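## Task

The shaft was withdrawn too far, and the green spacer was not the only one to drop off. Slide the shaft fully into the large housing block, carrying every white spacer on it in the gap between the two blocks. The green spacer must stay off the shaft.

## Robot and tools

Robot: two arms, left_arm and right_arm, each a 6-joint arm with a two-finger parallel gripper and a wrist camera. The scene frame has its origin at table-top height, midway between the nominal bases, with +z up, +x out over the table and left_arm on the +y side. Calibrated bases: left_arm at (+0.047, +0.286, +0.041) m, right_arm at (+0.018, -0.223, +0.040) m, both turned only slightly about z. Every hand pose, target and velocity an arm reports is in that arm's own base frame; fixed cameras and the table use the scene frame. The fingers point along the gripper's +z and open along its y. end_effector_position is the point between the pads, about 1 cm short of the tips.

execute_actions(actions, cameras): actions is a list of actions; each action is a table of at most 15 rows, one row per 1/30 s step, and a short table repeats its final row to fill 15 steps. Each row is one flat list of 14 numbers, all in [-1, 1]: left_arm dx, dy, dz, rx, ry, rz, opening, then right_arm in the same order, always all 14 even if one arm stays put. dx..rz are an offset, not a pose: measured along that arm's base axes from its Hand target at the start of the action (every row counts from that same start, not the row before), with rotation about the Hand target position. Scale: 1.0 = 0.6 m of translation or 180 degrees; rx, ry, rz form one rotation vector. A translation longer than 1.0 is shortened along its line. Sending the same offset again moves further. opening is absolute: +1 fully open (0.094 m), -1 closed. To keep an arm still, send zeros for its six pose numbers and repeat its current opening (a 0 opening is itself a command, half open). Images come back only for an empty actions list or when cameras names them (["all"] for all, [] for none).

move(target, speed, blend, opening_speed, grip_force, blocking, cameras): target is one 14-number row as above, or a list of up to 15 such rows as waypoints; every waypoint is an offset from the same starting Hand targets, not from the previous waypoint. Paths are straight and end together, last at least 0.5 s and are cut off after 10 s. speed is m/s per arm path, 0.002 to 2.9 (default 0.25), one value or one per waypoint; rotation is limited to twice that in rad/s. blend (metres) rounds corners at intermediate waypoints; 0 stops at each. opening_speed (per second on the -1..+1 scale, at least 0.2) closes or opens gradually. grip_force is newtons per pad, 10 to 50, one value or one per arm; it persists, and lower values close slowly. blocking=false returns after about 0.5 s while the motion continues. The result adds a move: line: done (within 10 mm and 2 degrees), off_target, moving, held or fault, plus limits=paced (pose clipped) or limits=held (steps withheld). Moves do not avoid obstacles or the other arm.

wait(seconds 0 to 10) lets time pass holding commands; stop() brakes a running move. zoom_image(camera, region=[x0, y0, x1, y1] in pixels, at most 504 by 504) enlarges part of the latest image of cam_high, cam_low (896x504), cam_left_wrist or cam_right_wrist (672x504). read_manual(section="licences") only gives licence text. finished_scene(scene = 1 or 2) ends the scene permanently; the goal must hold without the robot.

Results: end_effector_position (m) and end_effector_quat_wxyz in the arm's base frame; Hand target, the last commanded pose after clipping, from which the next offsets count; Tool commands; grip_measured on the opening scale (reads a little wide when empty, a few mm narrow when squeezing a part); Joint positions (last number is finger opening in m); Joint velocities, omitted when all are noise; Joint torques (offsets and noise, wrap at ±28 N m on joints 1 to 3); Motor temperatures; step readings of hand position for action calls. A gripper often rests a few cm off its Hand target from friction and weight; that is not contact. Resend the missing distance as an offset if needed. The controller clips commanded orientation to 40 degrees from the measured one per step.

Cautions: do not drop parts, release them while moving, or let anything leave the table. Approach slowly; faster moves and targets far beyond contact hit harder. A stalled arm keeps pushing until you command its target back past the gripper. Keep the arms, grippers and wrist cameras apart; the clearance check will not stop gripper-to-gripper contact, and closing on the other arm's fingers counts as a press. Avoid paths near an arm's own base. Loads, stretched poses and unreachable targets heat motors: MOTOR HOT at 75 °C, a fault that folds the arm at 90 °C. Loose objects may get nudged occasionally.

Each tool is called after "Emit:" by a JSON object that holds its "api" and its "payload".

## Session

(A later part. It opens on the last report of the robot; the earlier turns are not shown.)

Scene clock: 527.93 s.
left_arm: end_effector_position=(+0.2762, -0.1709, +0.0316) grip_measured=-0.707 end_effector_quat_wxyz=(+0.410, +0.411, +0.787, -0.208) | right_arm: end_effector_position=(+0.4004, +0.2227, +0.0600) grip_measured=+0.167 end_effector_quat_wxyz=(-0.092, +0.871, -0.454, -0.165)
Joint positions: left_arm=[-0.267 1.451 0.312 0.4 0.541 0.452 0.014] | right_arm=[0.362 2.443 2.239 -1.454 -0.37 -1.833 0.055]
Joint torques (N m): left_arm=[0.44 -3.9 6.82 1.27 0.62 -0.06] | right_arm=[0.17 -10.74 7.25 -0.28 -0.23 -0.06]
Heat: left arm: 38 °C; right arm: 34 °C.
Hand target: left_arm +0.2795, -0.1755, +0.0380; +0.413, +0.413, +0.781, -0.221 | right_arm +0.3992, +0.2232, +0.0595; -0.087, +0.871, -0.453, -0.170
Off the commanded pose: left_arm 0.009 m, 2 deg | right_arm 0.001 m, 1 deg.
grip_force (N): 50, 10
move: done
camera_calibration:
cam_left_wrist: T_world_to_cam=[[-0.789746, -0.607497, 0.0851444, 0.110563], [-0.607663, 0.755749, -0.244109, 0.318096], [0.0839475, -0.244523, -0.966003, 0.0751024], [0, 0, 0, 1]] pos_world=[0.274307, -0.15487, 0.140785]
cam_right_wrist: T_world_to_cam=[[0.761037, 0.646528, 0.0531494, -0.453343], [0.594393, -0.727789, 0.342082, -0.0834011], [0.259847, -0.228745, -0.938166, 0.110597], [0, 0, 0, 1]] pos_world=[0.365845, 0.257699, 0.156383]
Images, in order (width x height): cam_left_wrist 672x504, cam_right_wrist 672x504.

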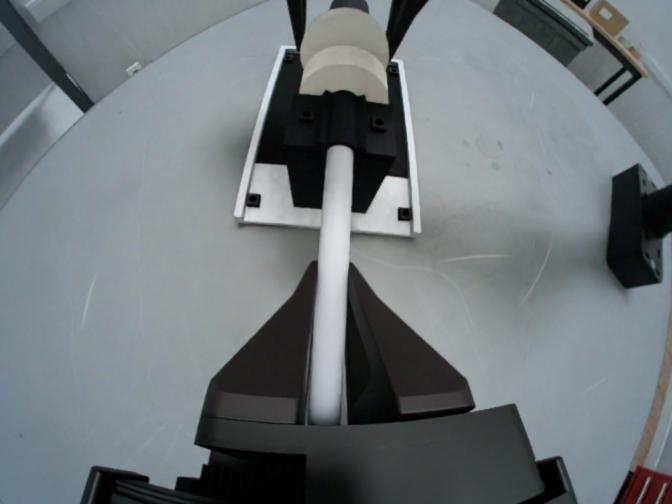

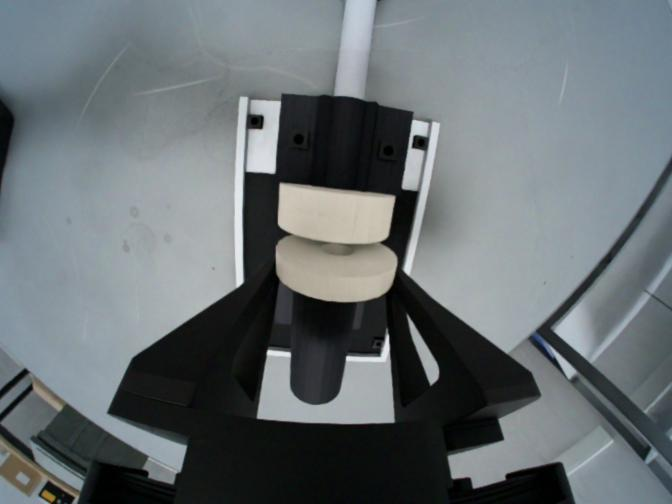

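Emit:
{"api": "move", "payload": {"target": [[0,0,0,0,0,0,-1, -0.0025,0.0,-0.031,0,0,0,-0.1]], "speed": 0.04, "cameras": ["cam_left_wrist","cam_right_wrist"]}}

Emit:
{"api": "zoom_image", "payload": {"camera": "cam_left_wrist", "region": [260, 0, 420, 140]}}

Emit:
{"api": "zoom_image", "payload": {"camera": "cam_right_wrist", "region": [240, 180, 420, 320]}}

Scene clock: 529.60 s.
left_arm: end_effector_position=(+0.2762, -0.1709, +0.0316) grip_measured=-0.707 end_effector_quat_wxyz=(+0.410, +0.411, +0.787, -0.208) | right_arm: end_effector_position=(+0.3999, +0.2225, +0.0456) grip_measured=+0.167 end_effector_quat_wxyz=(-0.091, +0.870, -0.455, -0.166)
Joint positions: left_arm=[-0.267 1.451 0.312 0.4 0.541 0.452 0.014] | right_arm=[0.362 2.443 2.182 -1.399 -0.37 -1.833 0.055]
Joint torques (N m): left_arm=[0.53 -3.95 6.78 1.29 0.65 -0.06] | right_arm=[0.29 -11.28 4.72 -0.08 -0.24 -0.06]
Heat: left arm: 38 °C; right arm: 34 °C.
Hand target: left_arm +0.2795, -0.1755, +0.0380; +0.413, +0.413, +0.781, -0.221 | right_arm +0.3976, +0.2232, +0.0408; -0.087, +0.871, -0.453, -0.170
Off the commanded pose: left_arm 0.009 m, 2 deg | right_arm 0.005 m, 1 deg.
grip_force (N): 50, 10
move: done
camera_calibration:
cam_left_wrist: T_world_to_cam=[[-0.789746, -0.607497, 0.0851444, 0.110563], [-0.607663, 0.755749, -0.244109, 0.318096], [0.0839475, -0.244523, -0.966003, 0.0751024], [0, 0, 0, 1]] pos_world=[0.274307, -0.15487, 0.140785]
cam_right_wrist: T_world_to_cam=[[0.761177, 0.646566, 0.0506076, -0.451981], [0.595248, -0.727474, 0.341264, -0.0786786], [0.257466, -0.229639, -0.938604, 0.0984011], [0, 0, 0, 1]] pos_world=[0.365536, 0.257595, 0.142084]
Images, in order (width x height): cam_left_wrist 672x504, cam_right_wrist 672x504.

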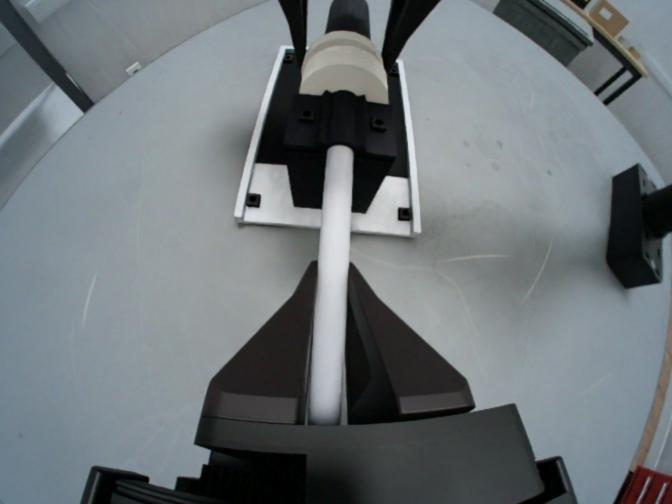

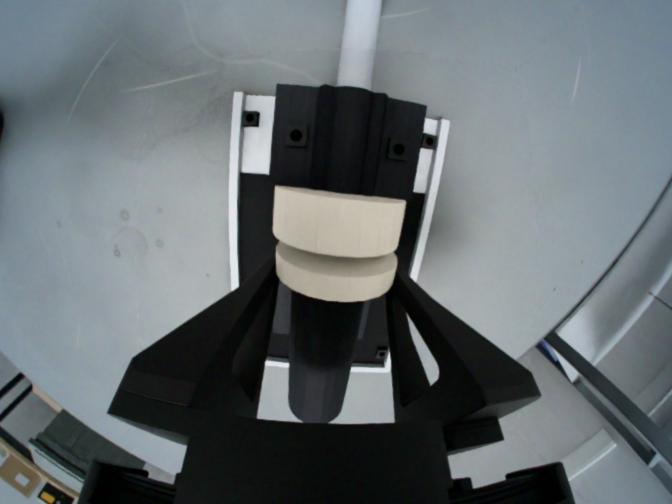

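Scaled by 3.150 from the camera's 672x504 image, which has a finer 960x720 frame.

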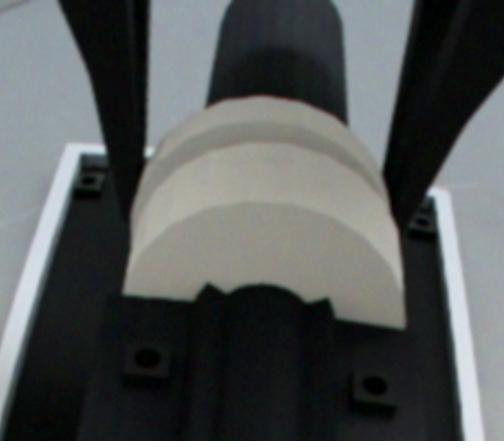

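Scaled by 2.800 from the camera's 672x504 image, which has a finer 960x720 frame.

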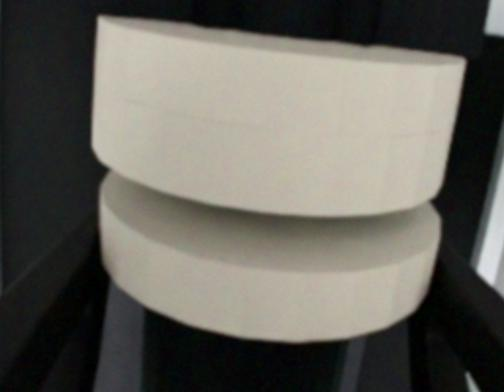

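Emit:
{"api": "move", "payload": {"target": [[0,0,0,0,0,0,-1, -0.001,-0.001,0.018,0,0,0,-0.1]], "speed": 0.01}}

Emit:
{"api": "move", "payload": {"target": [[0,0,0,0,0,0,-1, 0,0,0.003,0,0,0,-0.1]], "speed": 0.01}}

Scene clock: 531.53 s.
left_arm: end_effector_position=(+0.2762, -0.1709, +0.0316) grip_measured=-0.707 end_effector_quat_wxyz=(+0.410, +0.411, +0.787, -0.208) | right_arm: end_effector_position=(+0.3972, +0.2214, +0.0459) grip_measured=+0.167 end_effector_quat_wxyz=(-0.086, +0.870, -0.456, -0.170)
Joint positions: left_arm=[-0.267 1.451 0.312 0.4 0.541 0.452 0.014] | right_arm=[0.362 2.443 2.182 -1.412 -0.37 -1.833 0.055]
Joint torques (N m): left_arm=[0.42 -4.01 6.63 1.29 0.63 -0.04] | right_arm=[0.21 -11.73 7.3 -0.32 -0.23 -0.06]
Heat: left arm: 38 °C; right arm: 34 °C.
Hand target: left_arm +0.2795, -0.1755, +0.0380; +0.413, +0.413, +0.781, -0.221 | right_arm +0.3970, +0.2226, +0.0516; -0.088, +0.871, -0.453, -0.170
Off the commanded pose: left_arm 0.009 m, 2 deg | right_arm 0.006 m, 0 deg.
grip_force (N): 50, 10
move: done

Scene clock: 532.27 s.
left_arm: end_effector_position=(+0.2762, -0.1709, +0.0316) grip_measured=-0.707 end_effector_quat_wxyz=(+0.410, +0.411, +0.787, -0.208) | right_arm: end_effector_position=(+0.3974, +0.2215, +0.0478) grip_measured=+0.167 end_effector_quat_wxyz=(-0.086, +0.870, -0.455, -0.170)
Joint positions: left_arm=[-0.267 1.451 0.312 0.4 0.541 0.452 0.014] | right_arm=[0.362 2.443 2.19 -1.418 -0.37 -1.833 0.055]
Joint torques (N m): left_arm=[0.32 -3.97 6.83 1.3 0.61 -0.02] | right_arm=[0.21 -11.73 7.28 -0.3 -0.23 -0.06]
Heat: left arm: 38 °C; right arm: 34 °C.
Hand target: left_arm +0.2795, -0.1755, +0.0380; +0.413, +0.413, +0.781, -0.221 | right_arm +0.3971, +0.2226, +0.0535; -0.088, +0.871, -0.453, -0.170
Off the commanded pose: left_arm 0.009 m, 2 deg | right_arm 0.006 m, 0 deg.
grip_force (N): 50, 10
move: done

Emit:
{"api": "move", "payload": {"target": [[0,0,0,0,0,0,-1, 0.0025,0.0018,0.0012,0,0,0,-0.1]], "speed": 0.01, "cameras": ["cam_left_wrist","cam_right_wrist"]}}

Emit:
{"api": "zoom_image", "payload": {"camera": "cam_left_wrist", "region": [260, 0, 420, 140]}}

Emit:
{"api": "zoom_image", "payload": {"camera": "cam_right_wrist", "region": [240, 180, 420, 320]}}

Scene clock: 533.50 s.
left_arm: end_effector_position=(+0.2762, -0.1709, +0.0316) grip_measured=-0.707 end_effector_quat_wxyz=(+0.410, +0.411, +0.787, -0.208) | right_arm: end_effector_position=(+0.3998, +0.2224, +0.0530) grip_measured=+0.167 end_effector_quat_wxyz=(-0.090, +0.870, -0.455, -0.166)
Joint positions: left_arm=[-0.267 1.451 0.312 0.4 0.541 0.452 0.014] | right_arm=[0.362 2.443 2.211 -1.429 -0.37 -1.833 0.055]
Joint torques (N m): left_arm=[0.54 -3.99 6.76 1.29 0.61 -0.02] | right_arm=[0.31 -11 7.31 -0.29 -0.24 -0.05]
Heat: left arm: 38 °C; right arm: 34 °C.
Hand target: left_arm +0.2795, -0.1755, +0.0380; +0.413, +0.413, +0.781, -0.221 | right_arm +0.3985, +0.2237, +0.0542; -0.088, +0.871, -0.453, -0.170
Off the commanded pose: left_arm 0.009 m, 2 deg | right_arm 0.002 m, 1 deg.
grip_force (N): 50, 10
move: done
camera_calibration:
cam_left_wrist: T_world_to_cam=[[-0.789746, -0.607497, 0.0851444, 0.110563], [-0.607663, 0.755749, -0.244109, 0.318096], [0.0839475, -0.244523, -0.966003, 0.0751024], [0, 0, 0, 1]] pos_world=[0.274307, -0.15487, 0.140785]
cam_right_wrist: T_world_to_cam=[[0.761232, 0.646561, 0.0498491, -0.452262], [0.595478, -0.727384, 0.341055, -0.0813131], [0.256772, -0.229938, -0.938721, 0.105789], [0, 0, 0, 1]] pos_world=[0.365533, 0.257594, 0.149584]
Images, in order (width x height): cam_left_wrist 672x504, cam_right_wrist 672x504.

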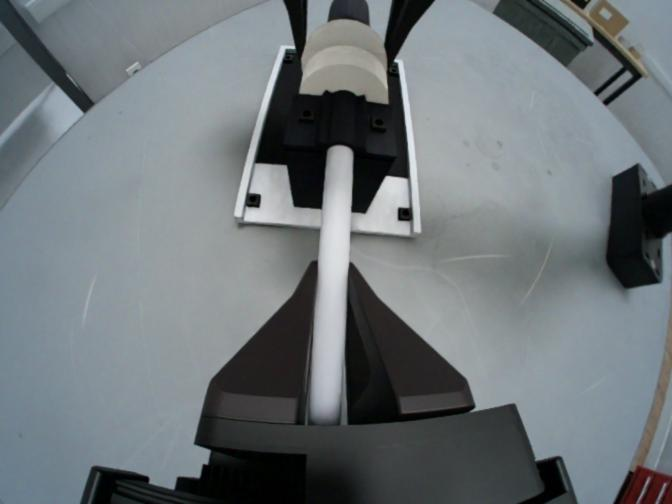

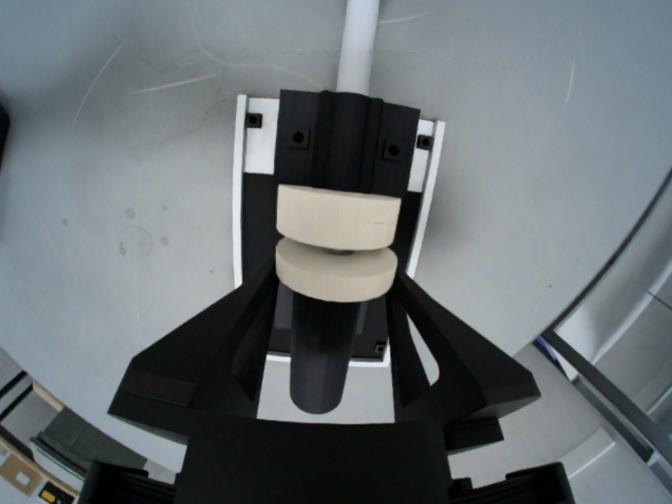

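Scaled by 3.150 from the camera's 672x504 image, which has a finer 960x720 frame.

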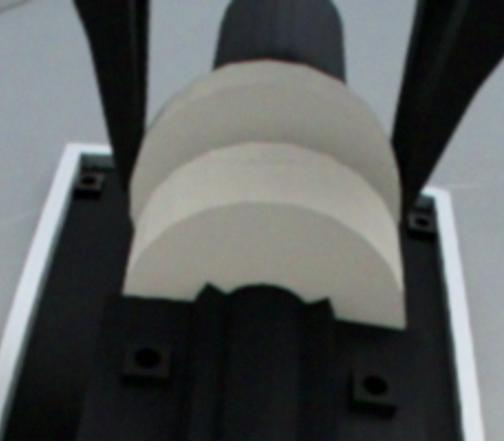

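Scaled by 2.800 from the camera's 672x504 image, which has a finer 960x720 frame.

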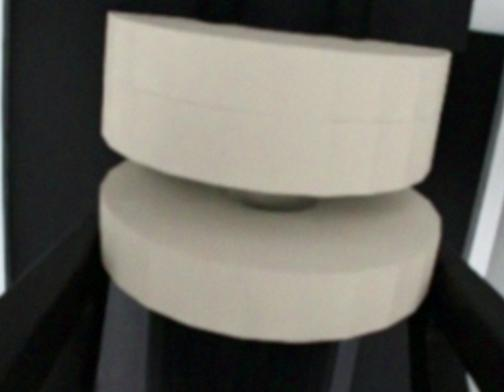

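Emit:
{"api": "move", "payload": {"target": [[0,0,0,0,0,0,-1, -0.0016,-0.0008,-0.019,0,0,0,-0.1]], "speed": 0.01}}

Scene clock: 535.27 s.
left_arm: end_effector_position=(+0.2762, -0.1709, +0.0316) grip_measured=-0.707 end_effector_quat_wxyz=(+0.410, +0.411, +0.787, -0.208) | right_arm: end_effector_position=(+0.4000, +0.2225, +0.0474) grip_measured=+0.167 end_effector_quat_wxyz=(-0.091, +0.870, -0.455, -0.166)
Joint positions: left_arm=[-0.267 1.451 0.312 0.4 0.541 0.452 0.014] | right_arm=[0.362 2.443 2.189 -1.406 -0.37 -1.833 0.055]
Joint torques (N m): left_arm=[0.53 -4 6.8 1.25 0.64 -0.04] | right_arm=[0.28 -11.33 4.66 -0.08 -0.24 -0.06]
Heat: left arm: 38 °C; right arm: 33 °C.
Hand target: left_arm +0.2795, -0.1755, +0.0380; +0.413, +0.413, +0.781, -0.221 | right_arm +0.3976, +0.2232, +0.0428; -0.087, +0.871, -0.453, -0.170
Off the commanded pose: left_arm 0.009 m, 2 deg | right_arm 0.005 m, 1 deg.
grip_force (N): 50, 10
move: done

Emit:
{"api": "move", "payload": {"target": [[0,0,0,0,0,0,-1, -0.003,-0.0015,0.006,0,0,0,-0.1]], "speed": 0.01, "cameras": ["cam_left_wrist"]}}

Emit:
{"api": "zoom_image", "payload": {"camera": "cam_left_wrist", "region": [260, 0, 420, 140]}}

Scene clock: 536.40 s.
left_arm: end_effector_position=(+0.2762, -0.1709, +0.0316) grip_measured=-0.707 end_effector_quat_wxyz=(+0.410, +0.411, +0.787, -0.208) | right_arm: end_effector_position=(+0.3986, +0.2220, +0.0459) grip_measured=+0.167 end_effector_quat_wxyz=(-0.088, +0.870, -0.455, -0.168)
Joint positions: left_arm=[-0.267 1.451 0.312 0.4 0.541 0.452 0.014] | right_arm=[0.362 2.443 2.183 -1.406 -0.37 -1.833 0.055]
Joint torques (N m): left_arm=[0.42 -3.88 6.72 1.28 0.6 -0.07] | right_arm=[0.25 -12.21 4.64 -0.11 -0.24 -0.06]
Heat: left arm: 37 °C; right arm: 33 °C.
Hand target: left_arm +0.2795, -0.1755, +0.0380; +0.413, +0.413, +0.781, -0.221 | right_arm +0.3958, +0.2223, +0.0464; -0.088, +0.871, -0.453, -0.170
Off the commanded pose: left_arm 0.009 m, 2 deg | right_arm 0.003 m, 0 deg.
grip_force (N): 50, 10
move: done
camera_calibration:
cam_left_wrist: T_world_to_cam=[[-0.789746, -0.607497, 0.0851444, 0.110563], [-0.607663, 0.755749, -0.244109, 0.318096], [0.0839475, -0.244523, -0.966003, 0.0751024], [0, 0, 0, 1]] pos_world=[0.274307, -0.15487, 0.140785]
Images, in order (width x height): cam_left_wrist 672x504.

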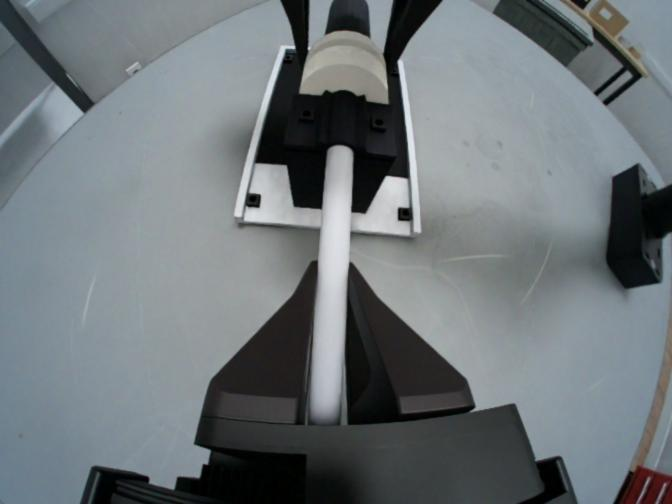

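Scaled by 3.150 from the camera's 672x504 image, which has a finer 960x720 frame.

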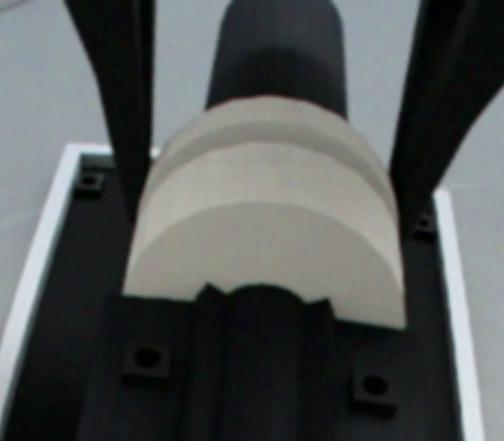

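Emit:
{"api": "move", "payload": {"target": [[0,0,0,0,0,0,-1, 0,0,0.014,0,0,0,-0.1]], "speed": 0.01}}

Scene clock: 537.83 s.
left_arm: end_effector_position=(+0.2762, -0.1709, +0.0316) grip_measured=-0.707 end_effector_quat_wxyz=(+0.410, +0.411, +0.787, -0.208) | right_arm: end_effector_position=(+0.3959, +0.2210, +0.0462) grip_measured=+0.167 end_effector_quat_wxyz=(-0.084, +0.869, -0.456, -0.172)
Joint positions: left_arm=[-0.267 1.451 0.312 0.4 0.541 0.452 0.014] | right_arm=[0.362 2.443 2.183 -1.418 -0.37 -1.833 0.055]
Joint torques (N m): left_arm=[0.51 -4.1 6.76 1.28 0.65 -0.04] | right_arm=[0.25 -12.3 7.15 -0.32 -0.24 -0.06]
Heat: left arm: 37 °C; right arm: 33 °C.
Hand target: left_arm +0.2795, -0.1755, +0.0380; +0.413, +0.413, +0.781, -0.221 | right_arm +0.3958, +0.2223, +0.0548; -0.088, +0.871, -0.453, -0.170
Off the commanded pose: left_arm 0.009 m, 2 deg | right_arm 0.009 m, 1 deg.
grip_force (N): 50, 10
move: done

Emit:
{"api": "move", "payload": {"target": [[0,0,0,0,0,0,-1, 0,0,0.002,0,0,0,-0.1]], "speed": 0.01}}

Emit:
{"api": "move", "payload": {"target": [[0,0,0,0,0,0,-1, 0,0,0.002,0,0,0,-0.1]], "speed": 0.01}}

Scene clock: 538.90 s.
left_arm: end_effector_position=(+0.2762, -0.1709, +0.0316) grip_measured=-0.707 end_effector_quat_wxyz=(+0.410, +0.411, +0.787, -0.208) | right_arm: end_effector_position=(+0.3949, +0.2206, +0.0464) grip_measured=+0.167 end_effector_quat_wxyz=(-0.082, +0.869, -0.456, -0.173)
Joint positions: left_arm=[-0.267 1.451 0.312 0.4 0.541 0.452 0.014] | right_arm=[0.362 2.443 2.183 -1.423 -0.37 -1.833 0.055]
Joint torques (N m): left_arm=[0.38 -4.05 6.71 1.26 0.63 -0.03] | right_arm=[0.24 -12.34 7.49 -0.32 -0.23 -0.06]
Heat: left arm: 37 °C; right arm: 33 °C.
Hand target: left_arm +0.2795, -0.1755, +0.0380; +0.413, +0.413, +0.781, -0.221 | right_arm +0.3958, +0.2223, +0.0560; -0.088, +0.871, -0.453, -0.170
Off the commanded pose: left_arm 0.009 m, 2 deg | right_arm 0.010 m, 1 deg.
grip_force (N): 50, 10
move: done

Scene clock: 539.60 s.
left_arm: end_effector_position=(+0.2762, -0.1709, +0.0316) grip_measured=-0.707 end_effector_quat_wxyz=(+0.410, +0.411, +0.787, -0.208) | right_arm: end_effector_position=(+0.3956, +0.2208, +0.0482) grip_measured=+0.167 end_effector_quat_wxyz=(-0.083, +0.869, -0.456, -0.172)
Joint positions: left_arm=[-0.267 1.451 0.312 0.4 0.541 0.452 0.014] | right_arm=[0.362 2.443 2.19 -1.427 -0.37 -1.833 0.055]
Joint torques (N m): left_arm=[0.5 -4.03 6.75 1.29 0.64 -0.07] | right_arm=[0.23 -12.33 7.3 -0.32 -0.24 -0.07]
Heat: left arm: 37 °C; right arm: 33 °C.
Hand target: left_arm +0.2795, -0.1755, +0.0380; +0.413, +0.413, +0.781, -0.221 | right_arm +0.3958, +0.2223, +0.0572; -0.087, +0.871, -0.453, -0.170
Off the commanded pose: left_arm 0.009 m, 2 deg | right_arm 0.009 m, 1 deg.
grip_force (N): 50, 10
move: done

Emit:
{"api": "move", "payload": {"target": [[0,0,0,0,0,0,-1, 0.003,0.0018,-0.003,0,0,0,-0.1]], "speed": 0.01}}

Emit:
{"api": "move", "payload": {"target": [[0,0,0,0,0,0,-1, 0.002,0.0012,-0.001,0,0,0,-0.1]], "speed": 0.01}}

Scene clock: 540.80 s.
left_arm: end_effector_position=(+0.2762, -0.1709, +0.0316) grip_measured=-0.707 end_effector_quat_wxyz=(+0.410, +0.411, +0.787, -0.208) | right_arm: end_effector_position=(+0.3985, +0.2219, +0.0517) grip_measured=+0.167 end_effector_quat_wxyz=(-0.088, +0.870, -0.455, -0.168)
Joint positions: left_arm=[-0.267 1.451 0.312 0.4 0.541 0.452 0.014] | right_arm=[0.362 2.443 2.206 -1.429 -0.37 -1.833 0.055]
Joint torques (N m): left_arm=[0.64 -4.07 6.94 1.3 0.6 -0.04] | right_arm=[0.29 -11.41 7.31 -0.31 -0.24 -0.05]
Heat: left arm: 37 °C; right arm: 33 °C.
Hand target: left_arm +0.2795, -0.1755, +0.0380; +0.413, +0.413, +0.781, -0.221 | right_arm +0.3977, +0.2234, +0.0554; -0.088, +0.871, -0.453, -0.170
Off the commanded pose: left_arm 0.009 m, 2 deg | right_arm 0.004 m, 0 deg.
grip_force (N): 50, 10
move: done

Scene clock: 541.50 s.
left_arm: end_effector_position=(+0.2762, -0.1709, +0.0316) grip_measured=-0.707 end_effector_quat_wxyz=(+0.410, +0.411, +0.787, -0.208) | right_arm: end_effector_position=(+0.4004, +0.2226, +0.0546) grip_measured=+0.167 end_effector_quat_wxyz=(-0.091, +0.871, -0.455, -0.165)
Joint positions: left_arm=[-0.267 1.451 0.312 0.4 0.541 0.452 0.014] | right_arm=[0.362 2.443 2.218 -1.433 -0.37 -1.833 0.055]
Joint torques (N m): left_arm=[0.38 -4.01 6.86 1.27 0.64 -0.03] | right_arm=[0.36 -10.81 7.32 -0.28 -0.24 -0.04]
Heat: left arm: 37 °C; right arm: 33 °C.
Hand target: left_arm +0.2795, -0.1755, +0.0380; +0.413, +0.413, +0.781, -0.221 | right_arm +0.3988, +0.2241, +0.0548; -0.088, +0.871, -0.453, -0.170
Off the commanded pose: left_arm 0.009 m, 2 deg | right_arm 0.002 m, 1 deg.
grip_force (N): 50, 10
move: done

Emit:
{"api": "move", "payload": {"target": [[0,0,0,0,0,0,-1, -0.0037,-0.0022,-0.0175,0,0,0,-0.1]], "speed": 0.01}}

Scene clock: 543.90 s.
left_arm: end_effector_position=(+0.2762, -0.1709, +0.0316) grip_measured=-0.707 end_effector_quat_wxyz=(+0.410, +0.411, +0.787, -0.208) | right_arm: end_effector_position=(+0.3988, +0.2221, +0.0462) grip_measured=+0.167 end_effector_quat_wxyz=(-0.089, +0.870, -0.455, -0.167)
Joint positions: left_arm=[-0.267 1.451 0.312 0.4 0.541 0.452 0.014] | right_arm=[0.362 2.443 2.184 -1.406 -0.37 -1.833 0.055]
Joint torques (N m): left_arm=[0.49 -3.99 6.78 1.28 0.62 -0.07] | right_arm=[0.28 -11.79 4.67 -0.11 -0.24 -0.06]
Heat: left arm: 37 °C; right arm: 33 °C.
Hand target: left_arm +0.2795, -0.1755, +0.0380; +0.413, +0.413, +0.781, -0.221 | right_arm +0.3966, +0.2228, +0.0443; -0.088, +0.871, -0.453, -0.170
Off the commanded pose: left_arm 0.009 m, 2 deg | right_arm 0.003 m, 0 deg.
grip_force (N): 50, 10
move: done

Emit:
{"api": "move", "payload": {"target": [[0,0,0,0,0,0,-1, 0.0035,0.002,0.0195,0,0,0,-0.1],[0,0,0,0,0,0,-1, 0.0005,0.0003,0.0035,0,0,0,-0.1]], "speed": [0.03, 0.01]}}

Scene clock: 546.43 s.
left_arm: end_effector_position=(+0.2762, -0.1709, +0.0316) grip_measured=-0.707 end_effector_quat_wxyz=(+0.410, +0.411, +0.787, -0.208) | right_arm: end_effector_position=(+0.3992, +0.2221, +0.0489) grip_measured=+0.167 end_effector_quat_wxyz=(-0.089, +0.870, -0.455, -0.167)
Joint positions: left_arm=[-0.267 1.451 0.312 0.4 0.541 0.452 0.014] | right_arm=[0.362 2.443 2.195 -1.416 -0.37 -1.833 0.055]
Joint torques (N m): left_arm=[0.43 -3.99 6.76 1.29 0.6 -0.07] | right_arm=[0.29 -11.64 4.67 -0.05 -0.24 -0.06]
Heat: left arm: 37 °C; right arm: 33 °C.
Hand target: left_arm +0.2795, -0.1755, +0.0380; +0.413, +0.413, +0.781, -0.221 | right_arm +0.3969, +0.2229, +0.0464; -0.087, +0.871, -0.453, -0.170
Off the commanded pose: left_arm 0.009 m, 2 deg | right_arm 0.004 m, 0 deg.
grip_force (N): 50, 10
move: done

Emit:
{"api": "move", "payload": {"target": [[0.022,-0.033,0.005,0.04,-0.06,0,-1, 0,0,0,0,0,0,-0.1],[0.024,-0.036,0.005,-0.04,0.06,0,-1, 0,0,0,0,0,0,-0.1],[0.024,-0.036,0.005,0,0,0,-1, 0,0,0,0,0,0,-0.1]], "speed": 0.12, "cameras": ["cam_left_wrist","cam_right_wrist"]}}

Emit:
{"api": "zoom_image", "payload": {"camera": "cam_left_wrist", "region": [260, 0, 420, 140]}}

Emit:
{"api": "zoom_image", "payload": {"camera": "cam_right_wrist", "region": [240, 180, 420, 320]}}

Scene clock: 551.83 s.
left_arm: end_effector_position=(+0.2820, -0.1805, +0.0301) grip_measured=-0.707 end_effector_quat_wxyz=(+0.377, +0.394, +0.806, -0.229) | right_arm: end_effector_position=(+0.3995, +0.2220, +0.0489) grip_measured=+0.167 end_effector_quat_wxyz=(-0.089, +0.870, -0.456, -0.166)
Joint positions: left_arm=[-0.291 1.495 0.393 0.31 0.541 0.391 0.014] | right_arm=[0.362 2.443 2.195 -1.415 -0.368 -1.831 0.055]
Joint torques (N m): left_arm=[-4.56 -3.45 5.98 2.29 0.02 -0.04] | right_arm=[0.29 -11.66 4.67 -0.08 -0.26 -0.08]
Heat: left arm: 38 °C; right arm: 33 °C.
Hand target: left_arm +0.2939, -0.1972, +0.0410; +0.413, +0.413, +0.781, -0.221 | right_arm +0.3968, +0.2229, +0.0464; -0.087, +0.871, -0.453, -0.170
Off the commanded pose: left_arm 0.023 m, 5 deg | right_arm 0.004 m, 1 deg.
grip_force (N): 50, 10
move: off_target (left_arm)
camera_calibration:
cam_left_wrist: T_world_to_cam=[[-0.770981, -0.615174, 0.16477, 0.100284], [-0.636856, 0.745415, -0.196906, 0.333525], [-0.00169073, -0.256745, -0.966478, 0.0928374], [0, 0, 0, 1]] pos_world=[0.289881, -0.163086, 0.138874]
cam_right_wrist: T_world_to_cam=[[0.762593, 0.645186, 0.0467648, -0.451589], [0.594685, -0.727679, 0.341809, -0.0796066], [0.25456, -0.232851, -0.938605, 0.1033], [0, 0, 0, 1]] pos_world=[0.365423, 0.257484, 0.145286]
Images, in order (width x height): cam_left_wrist 672x504, cam_right_wrist 672x504.

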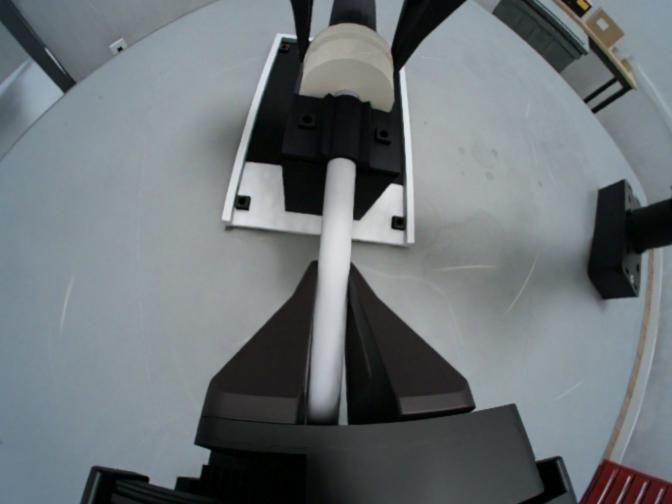

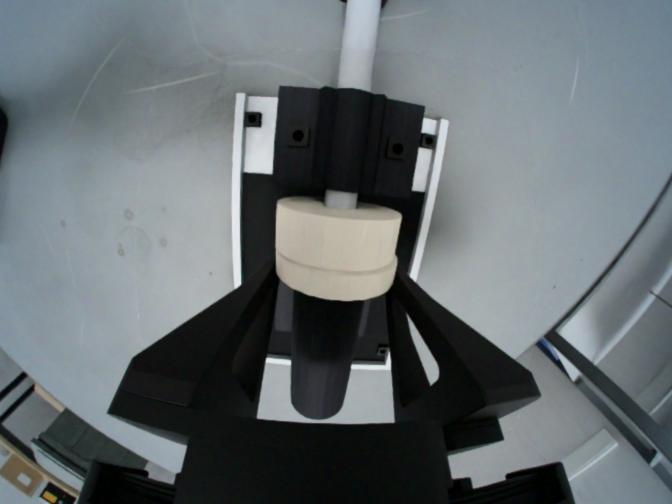

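Scaled by 3.150 from the camera's 672x504 image, which has a finer 960x720 frame.

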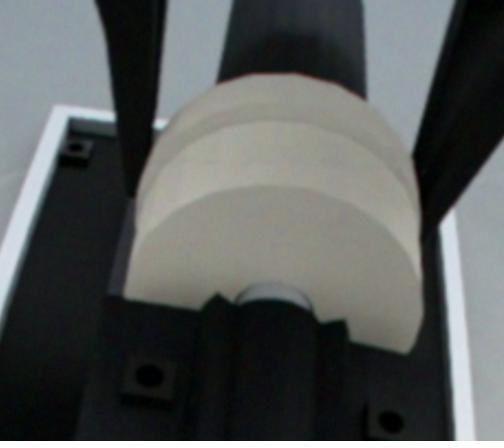

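Scaled by 2.800 from the camera's 672x504 image, which has a finer 960x720 frame.

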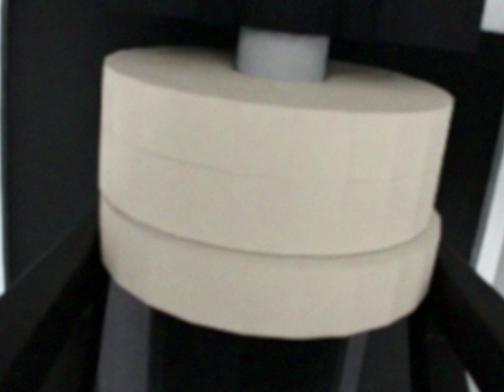

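Emit:
{"api": "move", "payload": {"target": [[0.008,-0.012,0.01,0.045,-0.067,0,-1, 0,0,0,0,0,0,-0.1],[0.01,-0.015,0.01,-0.045,0.067,0,-1, 0,0,0,0,0,0,-0.1],[0.01,-0.015,0.01,0.03,-0.045,0,-1, 0,0,0,0,0,0,-0.1]], "speed": 0.15, "cameras": ["cam_left_wrist","cam_right_wrist"]}}

Emit:
{"api": "zoom_image", "payload": {"camera": "cam_right_wrist", "region": [240, 180, 420, 320]}}

Scene clock: 557.80 s.
left_arm: end_effector_position=(+0.2853, -0.1819, +0.0281) grip_measured=-0.709 end_effector_quat_wxyz=(+0.397, +0.432, +0.796, -0.145) | right_arm: end_effector_position=(+0.3995, +0.2220, +0.0489) grip_measured=+0.167 end_effector_quat_wxyz=(-0.089, +0.870, -0.456, -0.166)
Joint positions: left_arm=[-0.388 1.46 0.373 0.335 0.347 0.455 0.014] | right_arm=[0.362 2.443 2.195 -1.415 -0.368 -1.831 0.055]
Joint torques (N m): left_arm=[-4.08 -2.76 6.54 2.65 0.34 -0.04] | right_arm=[0.28 -11.67 4.64 -0.09 -0.25 -0.09]
Heat: left arm: 39 °C; right arm: 33 °C.
Hand target: left_arm +0.3000, -0.2061, +0.0470; +0.447, +0.446, +0.760, -0.155 | right_arm +0.3968, +0.2229, +0.0464; -0.087, +0.871, -0.453, -0.170
Off the commanded pose: left_arm 0.034 m, 7 deg | right_arm 0.004 m, 1 deg.
grip_force (N): 50, 10
move: off_target (left_arm)
camera_calibration:
cam_left_wrist: T_world_to_cam=[[-0.778582, -0.627205, -0.0205649, 0.107565], [-0.616145, 0.770248, -0.164569, 0.333934], [0.119059, -0.11546, -0.986151, 0.0823144], [0, 0, 0, 1]] pos_world=[0.279699, -0.180243, 0.138342]
cam_right_wrist: T_world_to_cam=[[0.762593, 0.645186, 0.0467648, -0.451589], [0.594685, -0.727679, 0.341809, -0.0796066], [0.25456, -0.232851, -0.938605, 0.1033], [0, 0, 0, 1]] pos_world=[0.365423, 0.257484, 0.145286]
Images, in order (width x height): cam_left_wrist 672x504, cam_right_wrist 672x504.

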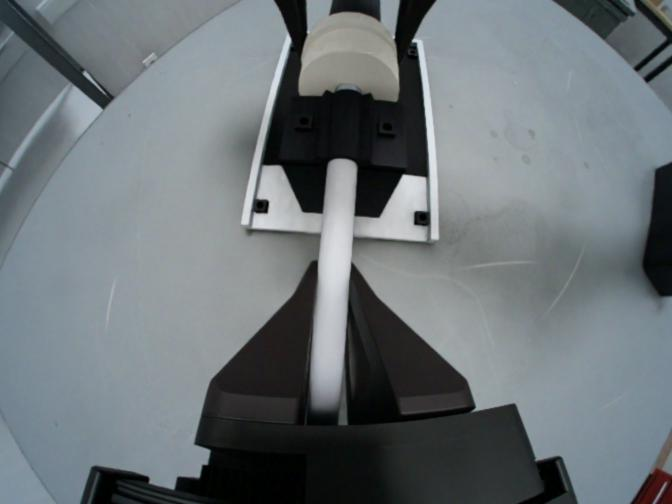

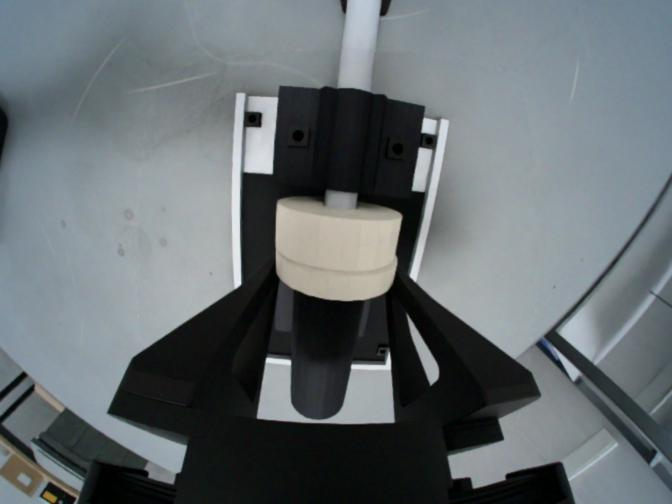

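Scaled by 2.800 from the camera's 672x504 image, which has a finer 960x720 frame.

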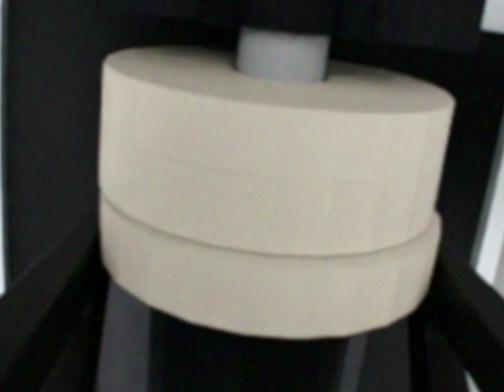

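Emit:
{"api": "move", "payload": {"target": [[-0.026,0.042,-0.025,-0.03,0.045,0,-1, 0,0,0,0,0,0,-0.1]], "speed": 0.12}}

Emit:
{"api": "move", "payload": {"target": [[0,0,0,0,0,0,-1, 0,0,0.02,0,0,0,-0.1]], "speed": 0.02, "cameras": ["cam_left_wrist","cam_right_wrist"]}}

Emit:
{"api": "zoom_image", "payload": {"camera": "cam_left_wrist", "region": [260, 0, 420, 140]}}

Emit:
{"api": "zoom_image", "payload": {"camera": "cam_right_wrist", "region": [240, 180, 420, 320]}}

Scene clock: 559.90 s.
left_arm: end_effector_position=(+0.2854, -0.1804, +0.0317) grip_measured=-0.705 end_effector_quat_wxyz=(+0.396, +0.402, +0.799, -0.208) | right_arm: end_effector_position=(+0.3995, +0.2220, +0.0489) grip_measured=+0.167 end_effector_quat_wxyz=(-0.089, +0.870, -0.456, -0.166)
Joint positions: left_arm=[-0.308 1.489 0.372 0.366 0.5 0.403 0.014] | right_arm=[0.362 2.443 2.195 -1.415 -0.368 -1.831 0.055]
Joint torques (N m): left_arm=[2.44 -3.28 3.44 2.09 0.92 0.26] | right_arm=[0.29 -11.66 4.67 -0.08 -0.25 -0.08]
Heat: left arm: 40 °C; right arm: 33 °C.
Hand target: left_arm +0.2843, -0.1809, +0.0320; +0.413, +0.413, +0.781, -0.221 | right_arm +0.3968, +0.2229, +0.0464; -0.087, +0.871, -0.453, -0.170
Off the commanded pose: left_arm 0.001 m, 3 deg | right_arm 0.004 m, 1 deg.
grip_force (N): 50, 10
move: off_target (left_arm)

Scene clock: 560.73 s.
left_arm: end_effector_position=(+0.2854, -0.1804, +0.0316) grip_measured=-0.705 end_effector_quat_wxyz=(+0.396, +0.402, +0.799, -0.208) | right_arm: end_effector_position=(+0.3985, +0.2212, +0.0497) grip_measured=+0.167 end_effector_quat_wxyz=(-0.086, +0.870, -0.457, -0.167)
Joint positions: left_arm=[-0.308 1.49 0.372 0.366 0.5 0.403 0.014] | right_arm=[0.362 2.443 2.199 -1.423 -0.366 -1.83 0.055]
Joint torques (N m): left_arm=[2.45 -3.12 3.17 2.05 0.87 0.29] | right_arm=[0.28 -11.81 8.06 -0.43 -0.27 -0.09]
Heat: left arm: 40 °C; right arm: 33 °C.
Hand target: left_arm +0.2843, -0.1809, +0.0319; +0.413, +0.413, +0.781, -0.221 | right_arm +0.3969, +0.2229, +0.0584; -0.087, +0.871, -0.453, -0.170
Off the commanded pose: left_arm 0.001 m, 3 deg | right_arm 0.009 m, 1 deg.
grip_force (N): 50, 10
move: off_target (left_arm)
camera_calibration:
cam_left_wrist: T_world_to_cam=[[-0.774855, -0.622726, 0.108683, 0.10432], [-0.629856, 0.745966, -0.216369, 0.334546], [0.0536647, -0.236109, -0.970244, 0.0823059], [0, 0, 0, 1]] pos_world=[0.287131, -0.165164, 0.140904]
cam_right_wrist: T_world_to_cam=[[0.763076, 0.645004, 0.0410382, -0.450262], [0.595756, -0.72659, 0.34226, -0.0806474], [0.250577, -0.236722, -0.938709, 0.106646], [0, 0, 0, 1]] pos_world=[0.364908, 0.257069, 0.14619]
Images, in order (width x height): cam_left_wrist 672x504, cam_right_wrist 672x504.

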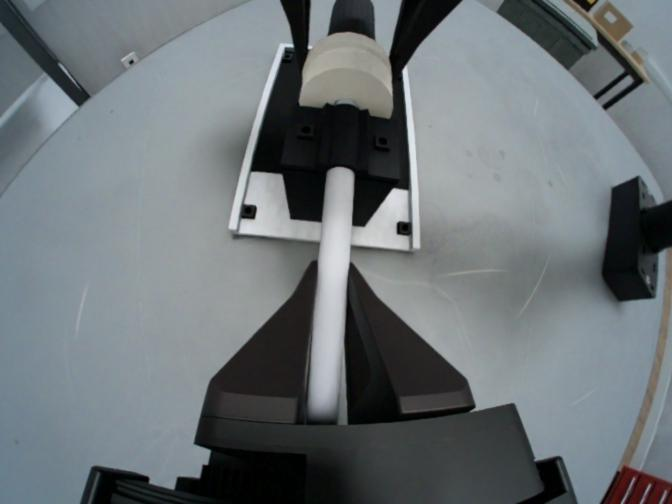

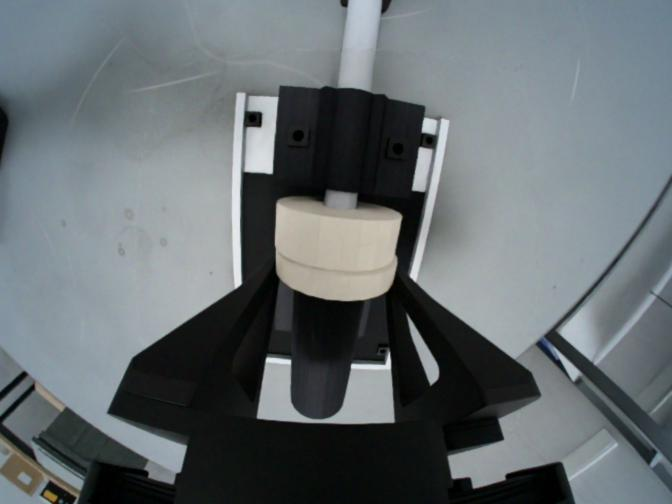

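Scaled by 3.150 from the camera's 672x504 image, which has a finer 960x720 frame.

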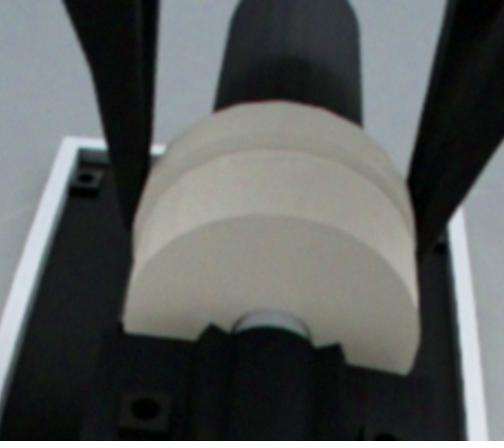

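Scaled by 2.800 from the camera's 672x504 image, which has a finer 960x720 frame.

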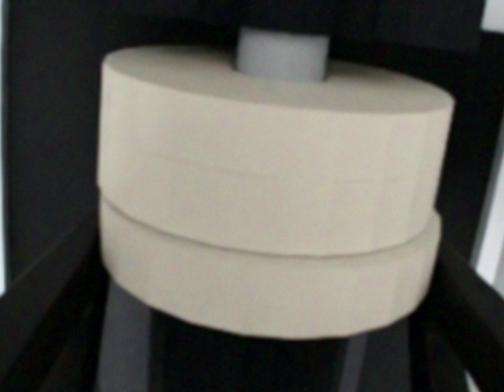

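Emit:
{"api": "move", "payload": {"target": [[0,0,0,0,0,0,-1, 0,0,0.01,0,0,0,-0.1]], "speed": 0.02, "cameras": ["cam_right_wrist"]}}

Emit:
{"api": "zoom_image", "payload": {"camera": "cam_right_wrist", "region": [240, 180, 420, 320]}}

Scene clock: 565.37 s.
left_arm: end_effector_position=(+0.2854, -0.1804, +0.0316) grip_measured=-0.705 end_effector_quat_wxyz=(+0.396, +0.402, +0.799, -0.208) | right_arm: end_effector_position=(+0.3987, +0.2214, +0.0509) grip_measured=+0.167 end_effector_quat_wxyz=(-0.083, +0.871, -0.456, -0.163)
Joint positions: left_arm=[-0.308 1.49 0.372 0.366 0.5 0.403 0.014] | right_arm=[0.366 2.443 2.206 -1.429 -0.357 -1.827 0.055]
Joint torques (N m): left_arm=[2.24 -3.21 3.08 2.11 0.87 0.3] | right_arm=[-0.06 -11.95 9.29 -0.58 -0.37 -0.1]
Heat: left arm: 40 °C; right arm: 33 °C.
Hand target: left_arm +0.2843, -0.1809, +0.0319; +0.413, +0.413, +0.781, -0.221 | right_arm +0.3969, +0.2231, +0.0644; -0.088, +0.871, -0.453, -0.170
Off the commanded pose: left_arm 0.001 m, 3 deg | right_arm 0.014 m, 1 deg.
grip_force (N): 50, 10
move: off_target (left_arm, right_arm)
camera_calibration:
cam_right_wrist: T_world_to_cam=[[0.761453, 0.647039, 0.0391085, -0.450277], [0.595713, -0.722287, 0.351322, -0.0823873], [0.255567, -0.244218, -0.935437, 0.107275], [0, 0, 0, 1]] pos_world=[0.364528, 0.258038, 0.146903]
Images, in order (width x height): cam_right_wrist 672x504.

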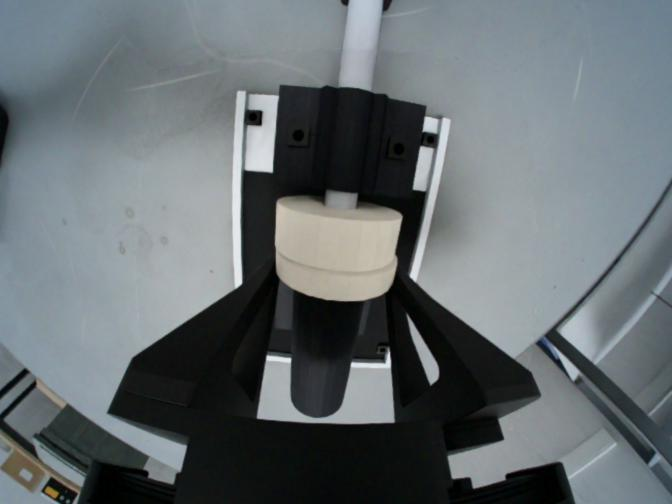

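Scaled by 2.800 from the camera's 672x504 image, which has a finer 960x720 frame.

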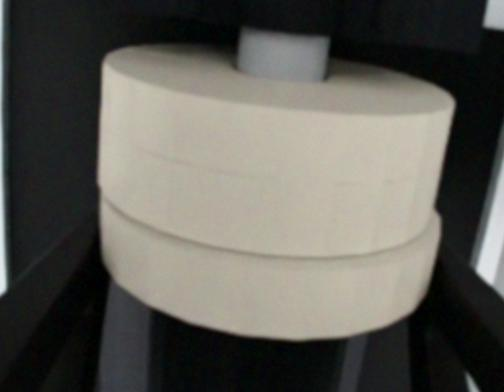

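Emit:
{"api": "move", "payload": {"target": [[0,0,0,0,0,0,-1, 0,0,-0.02,0,0,0,-0.1],[0,0,0,0,0,0,-1, 0,0,-0.02,0,0,0,0.35]], "speed": 0.03, "cameras": ["cam_right_wrist"]}}

Emit:
{"api": "zoom_image", "payload": {"camera": "cam_right_wrist", "region": [240, 180, 420, 320]}}

Scene clock: 566.97 s.
left_arm: end_effector_position=(+0.2854, -0.1804, +0.0316) grip_measured=-0.705 end_effector_quat_wxyz=(+0.396, +0.402, +0.799, -0.208) | right_arm: end_effector_position=(+0.3987, +0.2215, +0.0508) grip_measured=+0.348 end_effector_quat_wxyz=(-0.083, +0.871, -0.456, -0.163)
Joint positions: left_arm=[-0.308 1.49 0.372 0.366 0.5 0.403 0.014] | right_arm=[0.366 2.444 2.206 -1.428 -0.357 -1.827 0.063]
Joint torques (N m): left_arm=[2.37 -3.28 3.14 2.1 0.92 0.28] | right_arm=[-0.05 -11.73 5.48 -0.18 -0.33 -0.11]
Motor temperatures (°C): left_arm=[23 27 29 41 25 26 28] | right_arm=[27 33 27 29 27 26 24]
Heat: left arm: 41 °C; right arm: 33 °C.
Hand target: left_arm +0.2843, -0.1809, +0.0319; +0.413, +0.413, +0.781, -0.221 | right_arm +0.3968, +0.2230, +0.0525; -0.088, +0.871, -0.453, -0.170
Off the commanded pose: left_arm 0.001 m, 3 deg | right_arm 0.003 m, 1 deg.
grip_force (N): 50, 10
move: off_target (left_arm)
camera_calibration:
cam_right_wrist: T_world_to_cam=[[0.761453, 0.647039, 0.0391085, -0.450349], [0.595713, -0.722287, 0.351322, -0.0824117], [0.255567, -0.244218, -0.935437, 0.107156], [0, 0, 0, 1]] pos_world=[0.364628, 0.258038, 0.146803]
Images, in order (width x height): cam_right_wrist 672x504.

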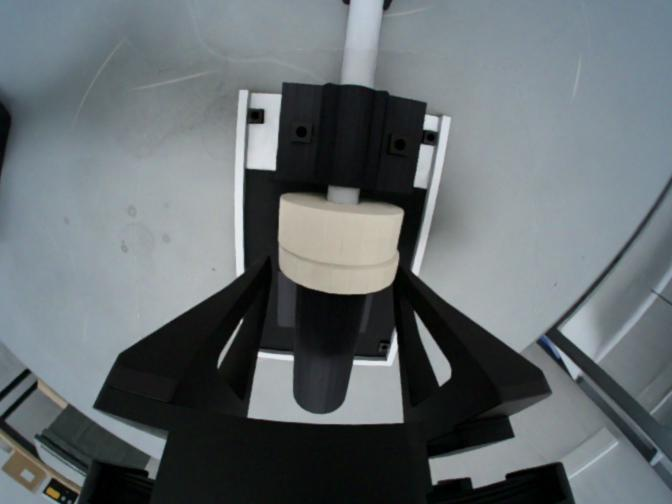

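Scaled by 2.800 from the camera's 672x504 image, which has a finer 960x720 frame.

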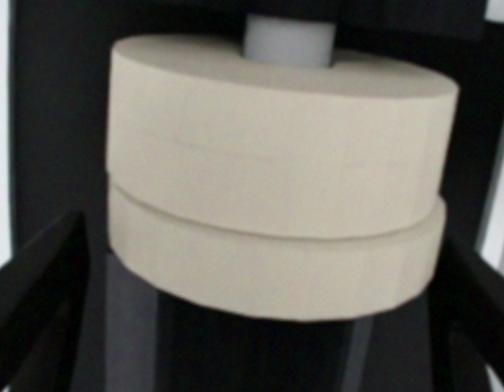

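Emit:
{"api": "move", "payload": {"target": [[0.018,-0.028,0.01,0.04,-0.06,0,-1, 0,0,0,0,0,0,0.35],[0.026,-0.04,0.01,-0.04,0.06,0,-1, 0,0,0,0,0,0,0.35],[0.03,-0.045,0.01,0.03,-0.045,0,-1, 0,0,0,0,0,0,0.35]], "speed": 0.12, "cameras": ["cam_left_wrist","cam_right_wrist"]}}

Emit:
{"api": "zoom_image", "payload": {"camera": "cam_right_wrist", "region": [240, 180, 420, 320]}}

Scene clock: 573.17 s.
left_arm: end_effector_position=(+0.2879, -0.1863, +0.0284) grip_measured=-0.709 end_effector_quat_wxyz=(+0.406, +0.435, +0.789, -0.152) | right_arm: end_effector_position=(+0.3987, +0.2215, +0.0508) grip_measured=+0.348 end_effector_quat_wxyz=(-0.083, +0.871, -0.456, -0.163)
Joint positions: left_arm=[-0.389 1.487 0.37 0.385 0.364 0.454 0.014] | right_arm=[0.366 2.444 2.206 -1.428 -0.357 -1.827 0.063]
Joint torques (N m): left_arm=[-4.16 -0.53 6.42 2.76 0.15 -0.02] | right_arm=[-0.08 -11.75 5.6 -0.18 -0.38 -0.11]
Heat: left arm: 41 °C; right arm: 33 °C.
Hand target: left_arm +0.3024, -0.2079, +0.0381; +0.447, +0.446, +0.760, -0.155 | right_arm +0.3968, +0.2230, +0.0525; -0.088, +0.871, -0.453, -0.170
Off the commanded pose: left_arm 0.028 m, 6 deg | right_arm 0.003 m, 1 deg.
grip_force (N): 50, 10
move: off_target (left_arm)
camera_calibration:
cam_left_wrist: T_world_to_cam=[[-0.786, -0.617909, -0.0198166, 0.110661], [-0.604047, 0.774403, -0.188219, 0.336944], [0.131648, -0.13597, -0.981927, 0.0742305], [0, 0, 0, 1]] pos_world=[0.280737, -0.182459, 0.138501]
cam_right_wrist: T_world_to_cam=[[0.761453, 0.647039, 0.0391085, -0.450349], [0.595713, -0.722287, 0.351322, -0.0824117], [0.255567, -0.244218, -0.935437, 0.107156], [0, 0, 0, 1]] pos_world=[0.364628, 0.258038, 0.146803]
Images, in order (width x height): cam_left_wrist 672x504, cam_right_wrist 672x504.

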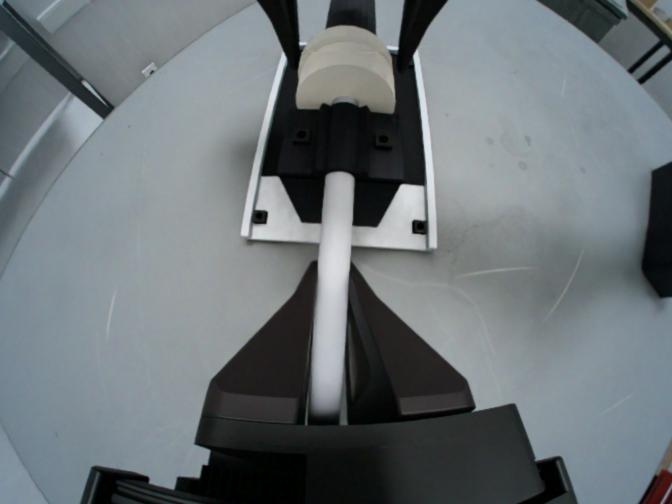

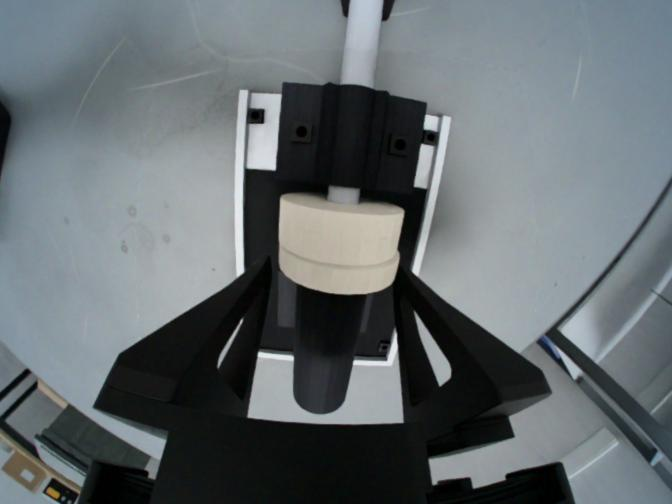

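Scaled by 2.800 from the camera's 672x504 image, which has a finer 960x720 frame.

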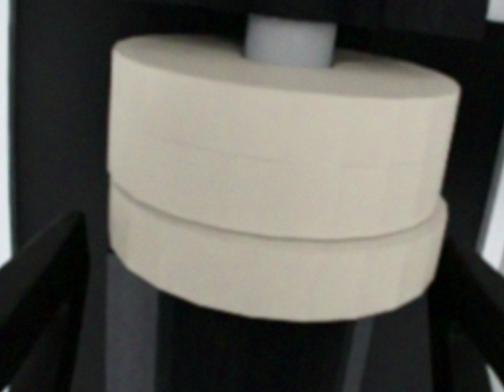

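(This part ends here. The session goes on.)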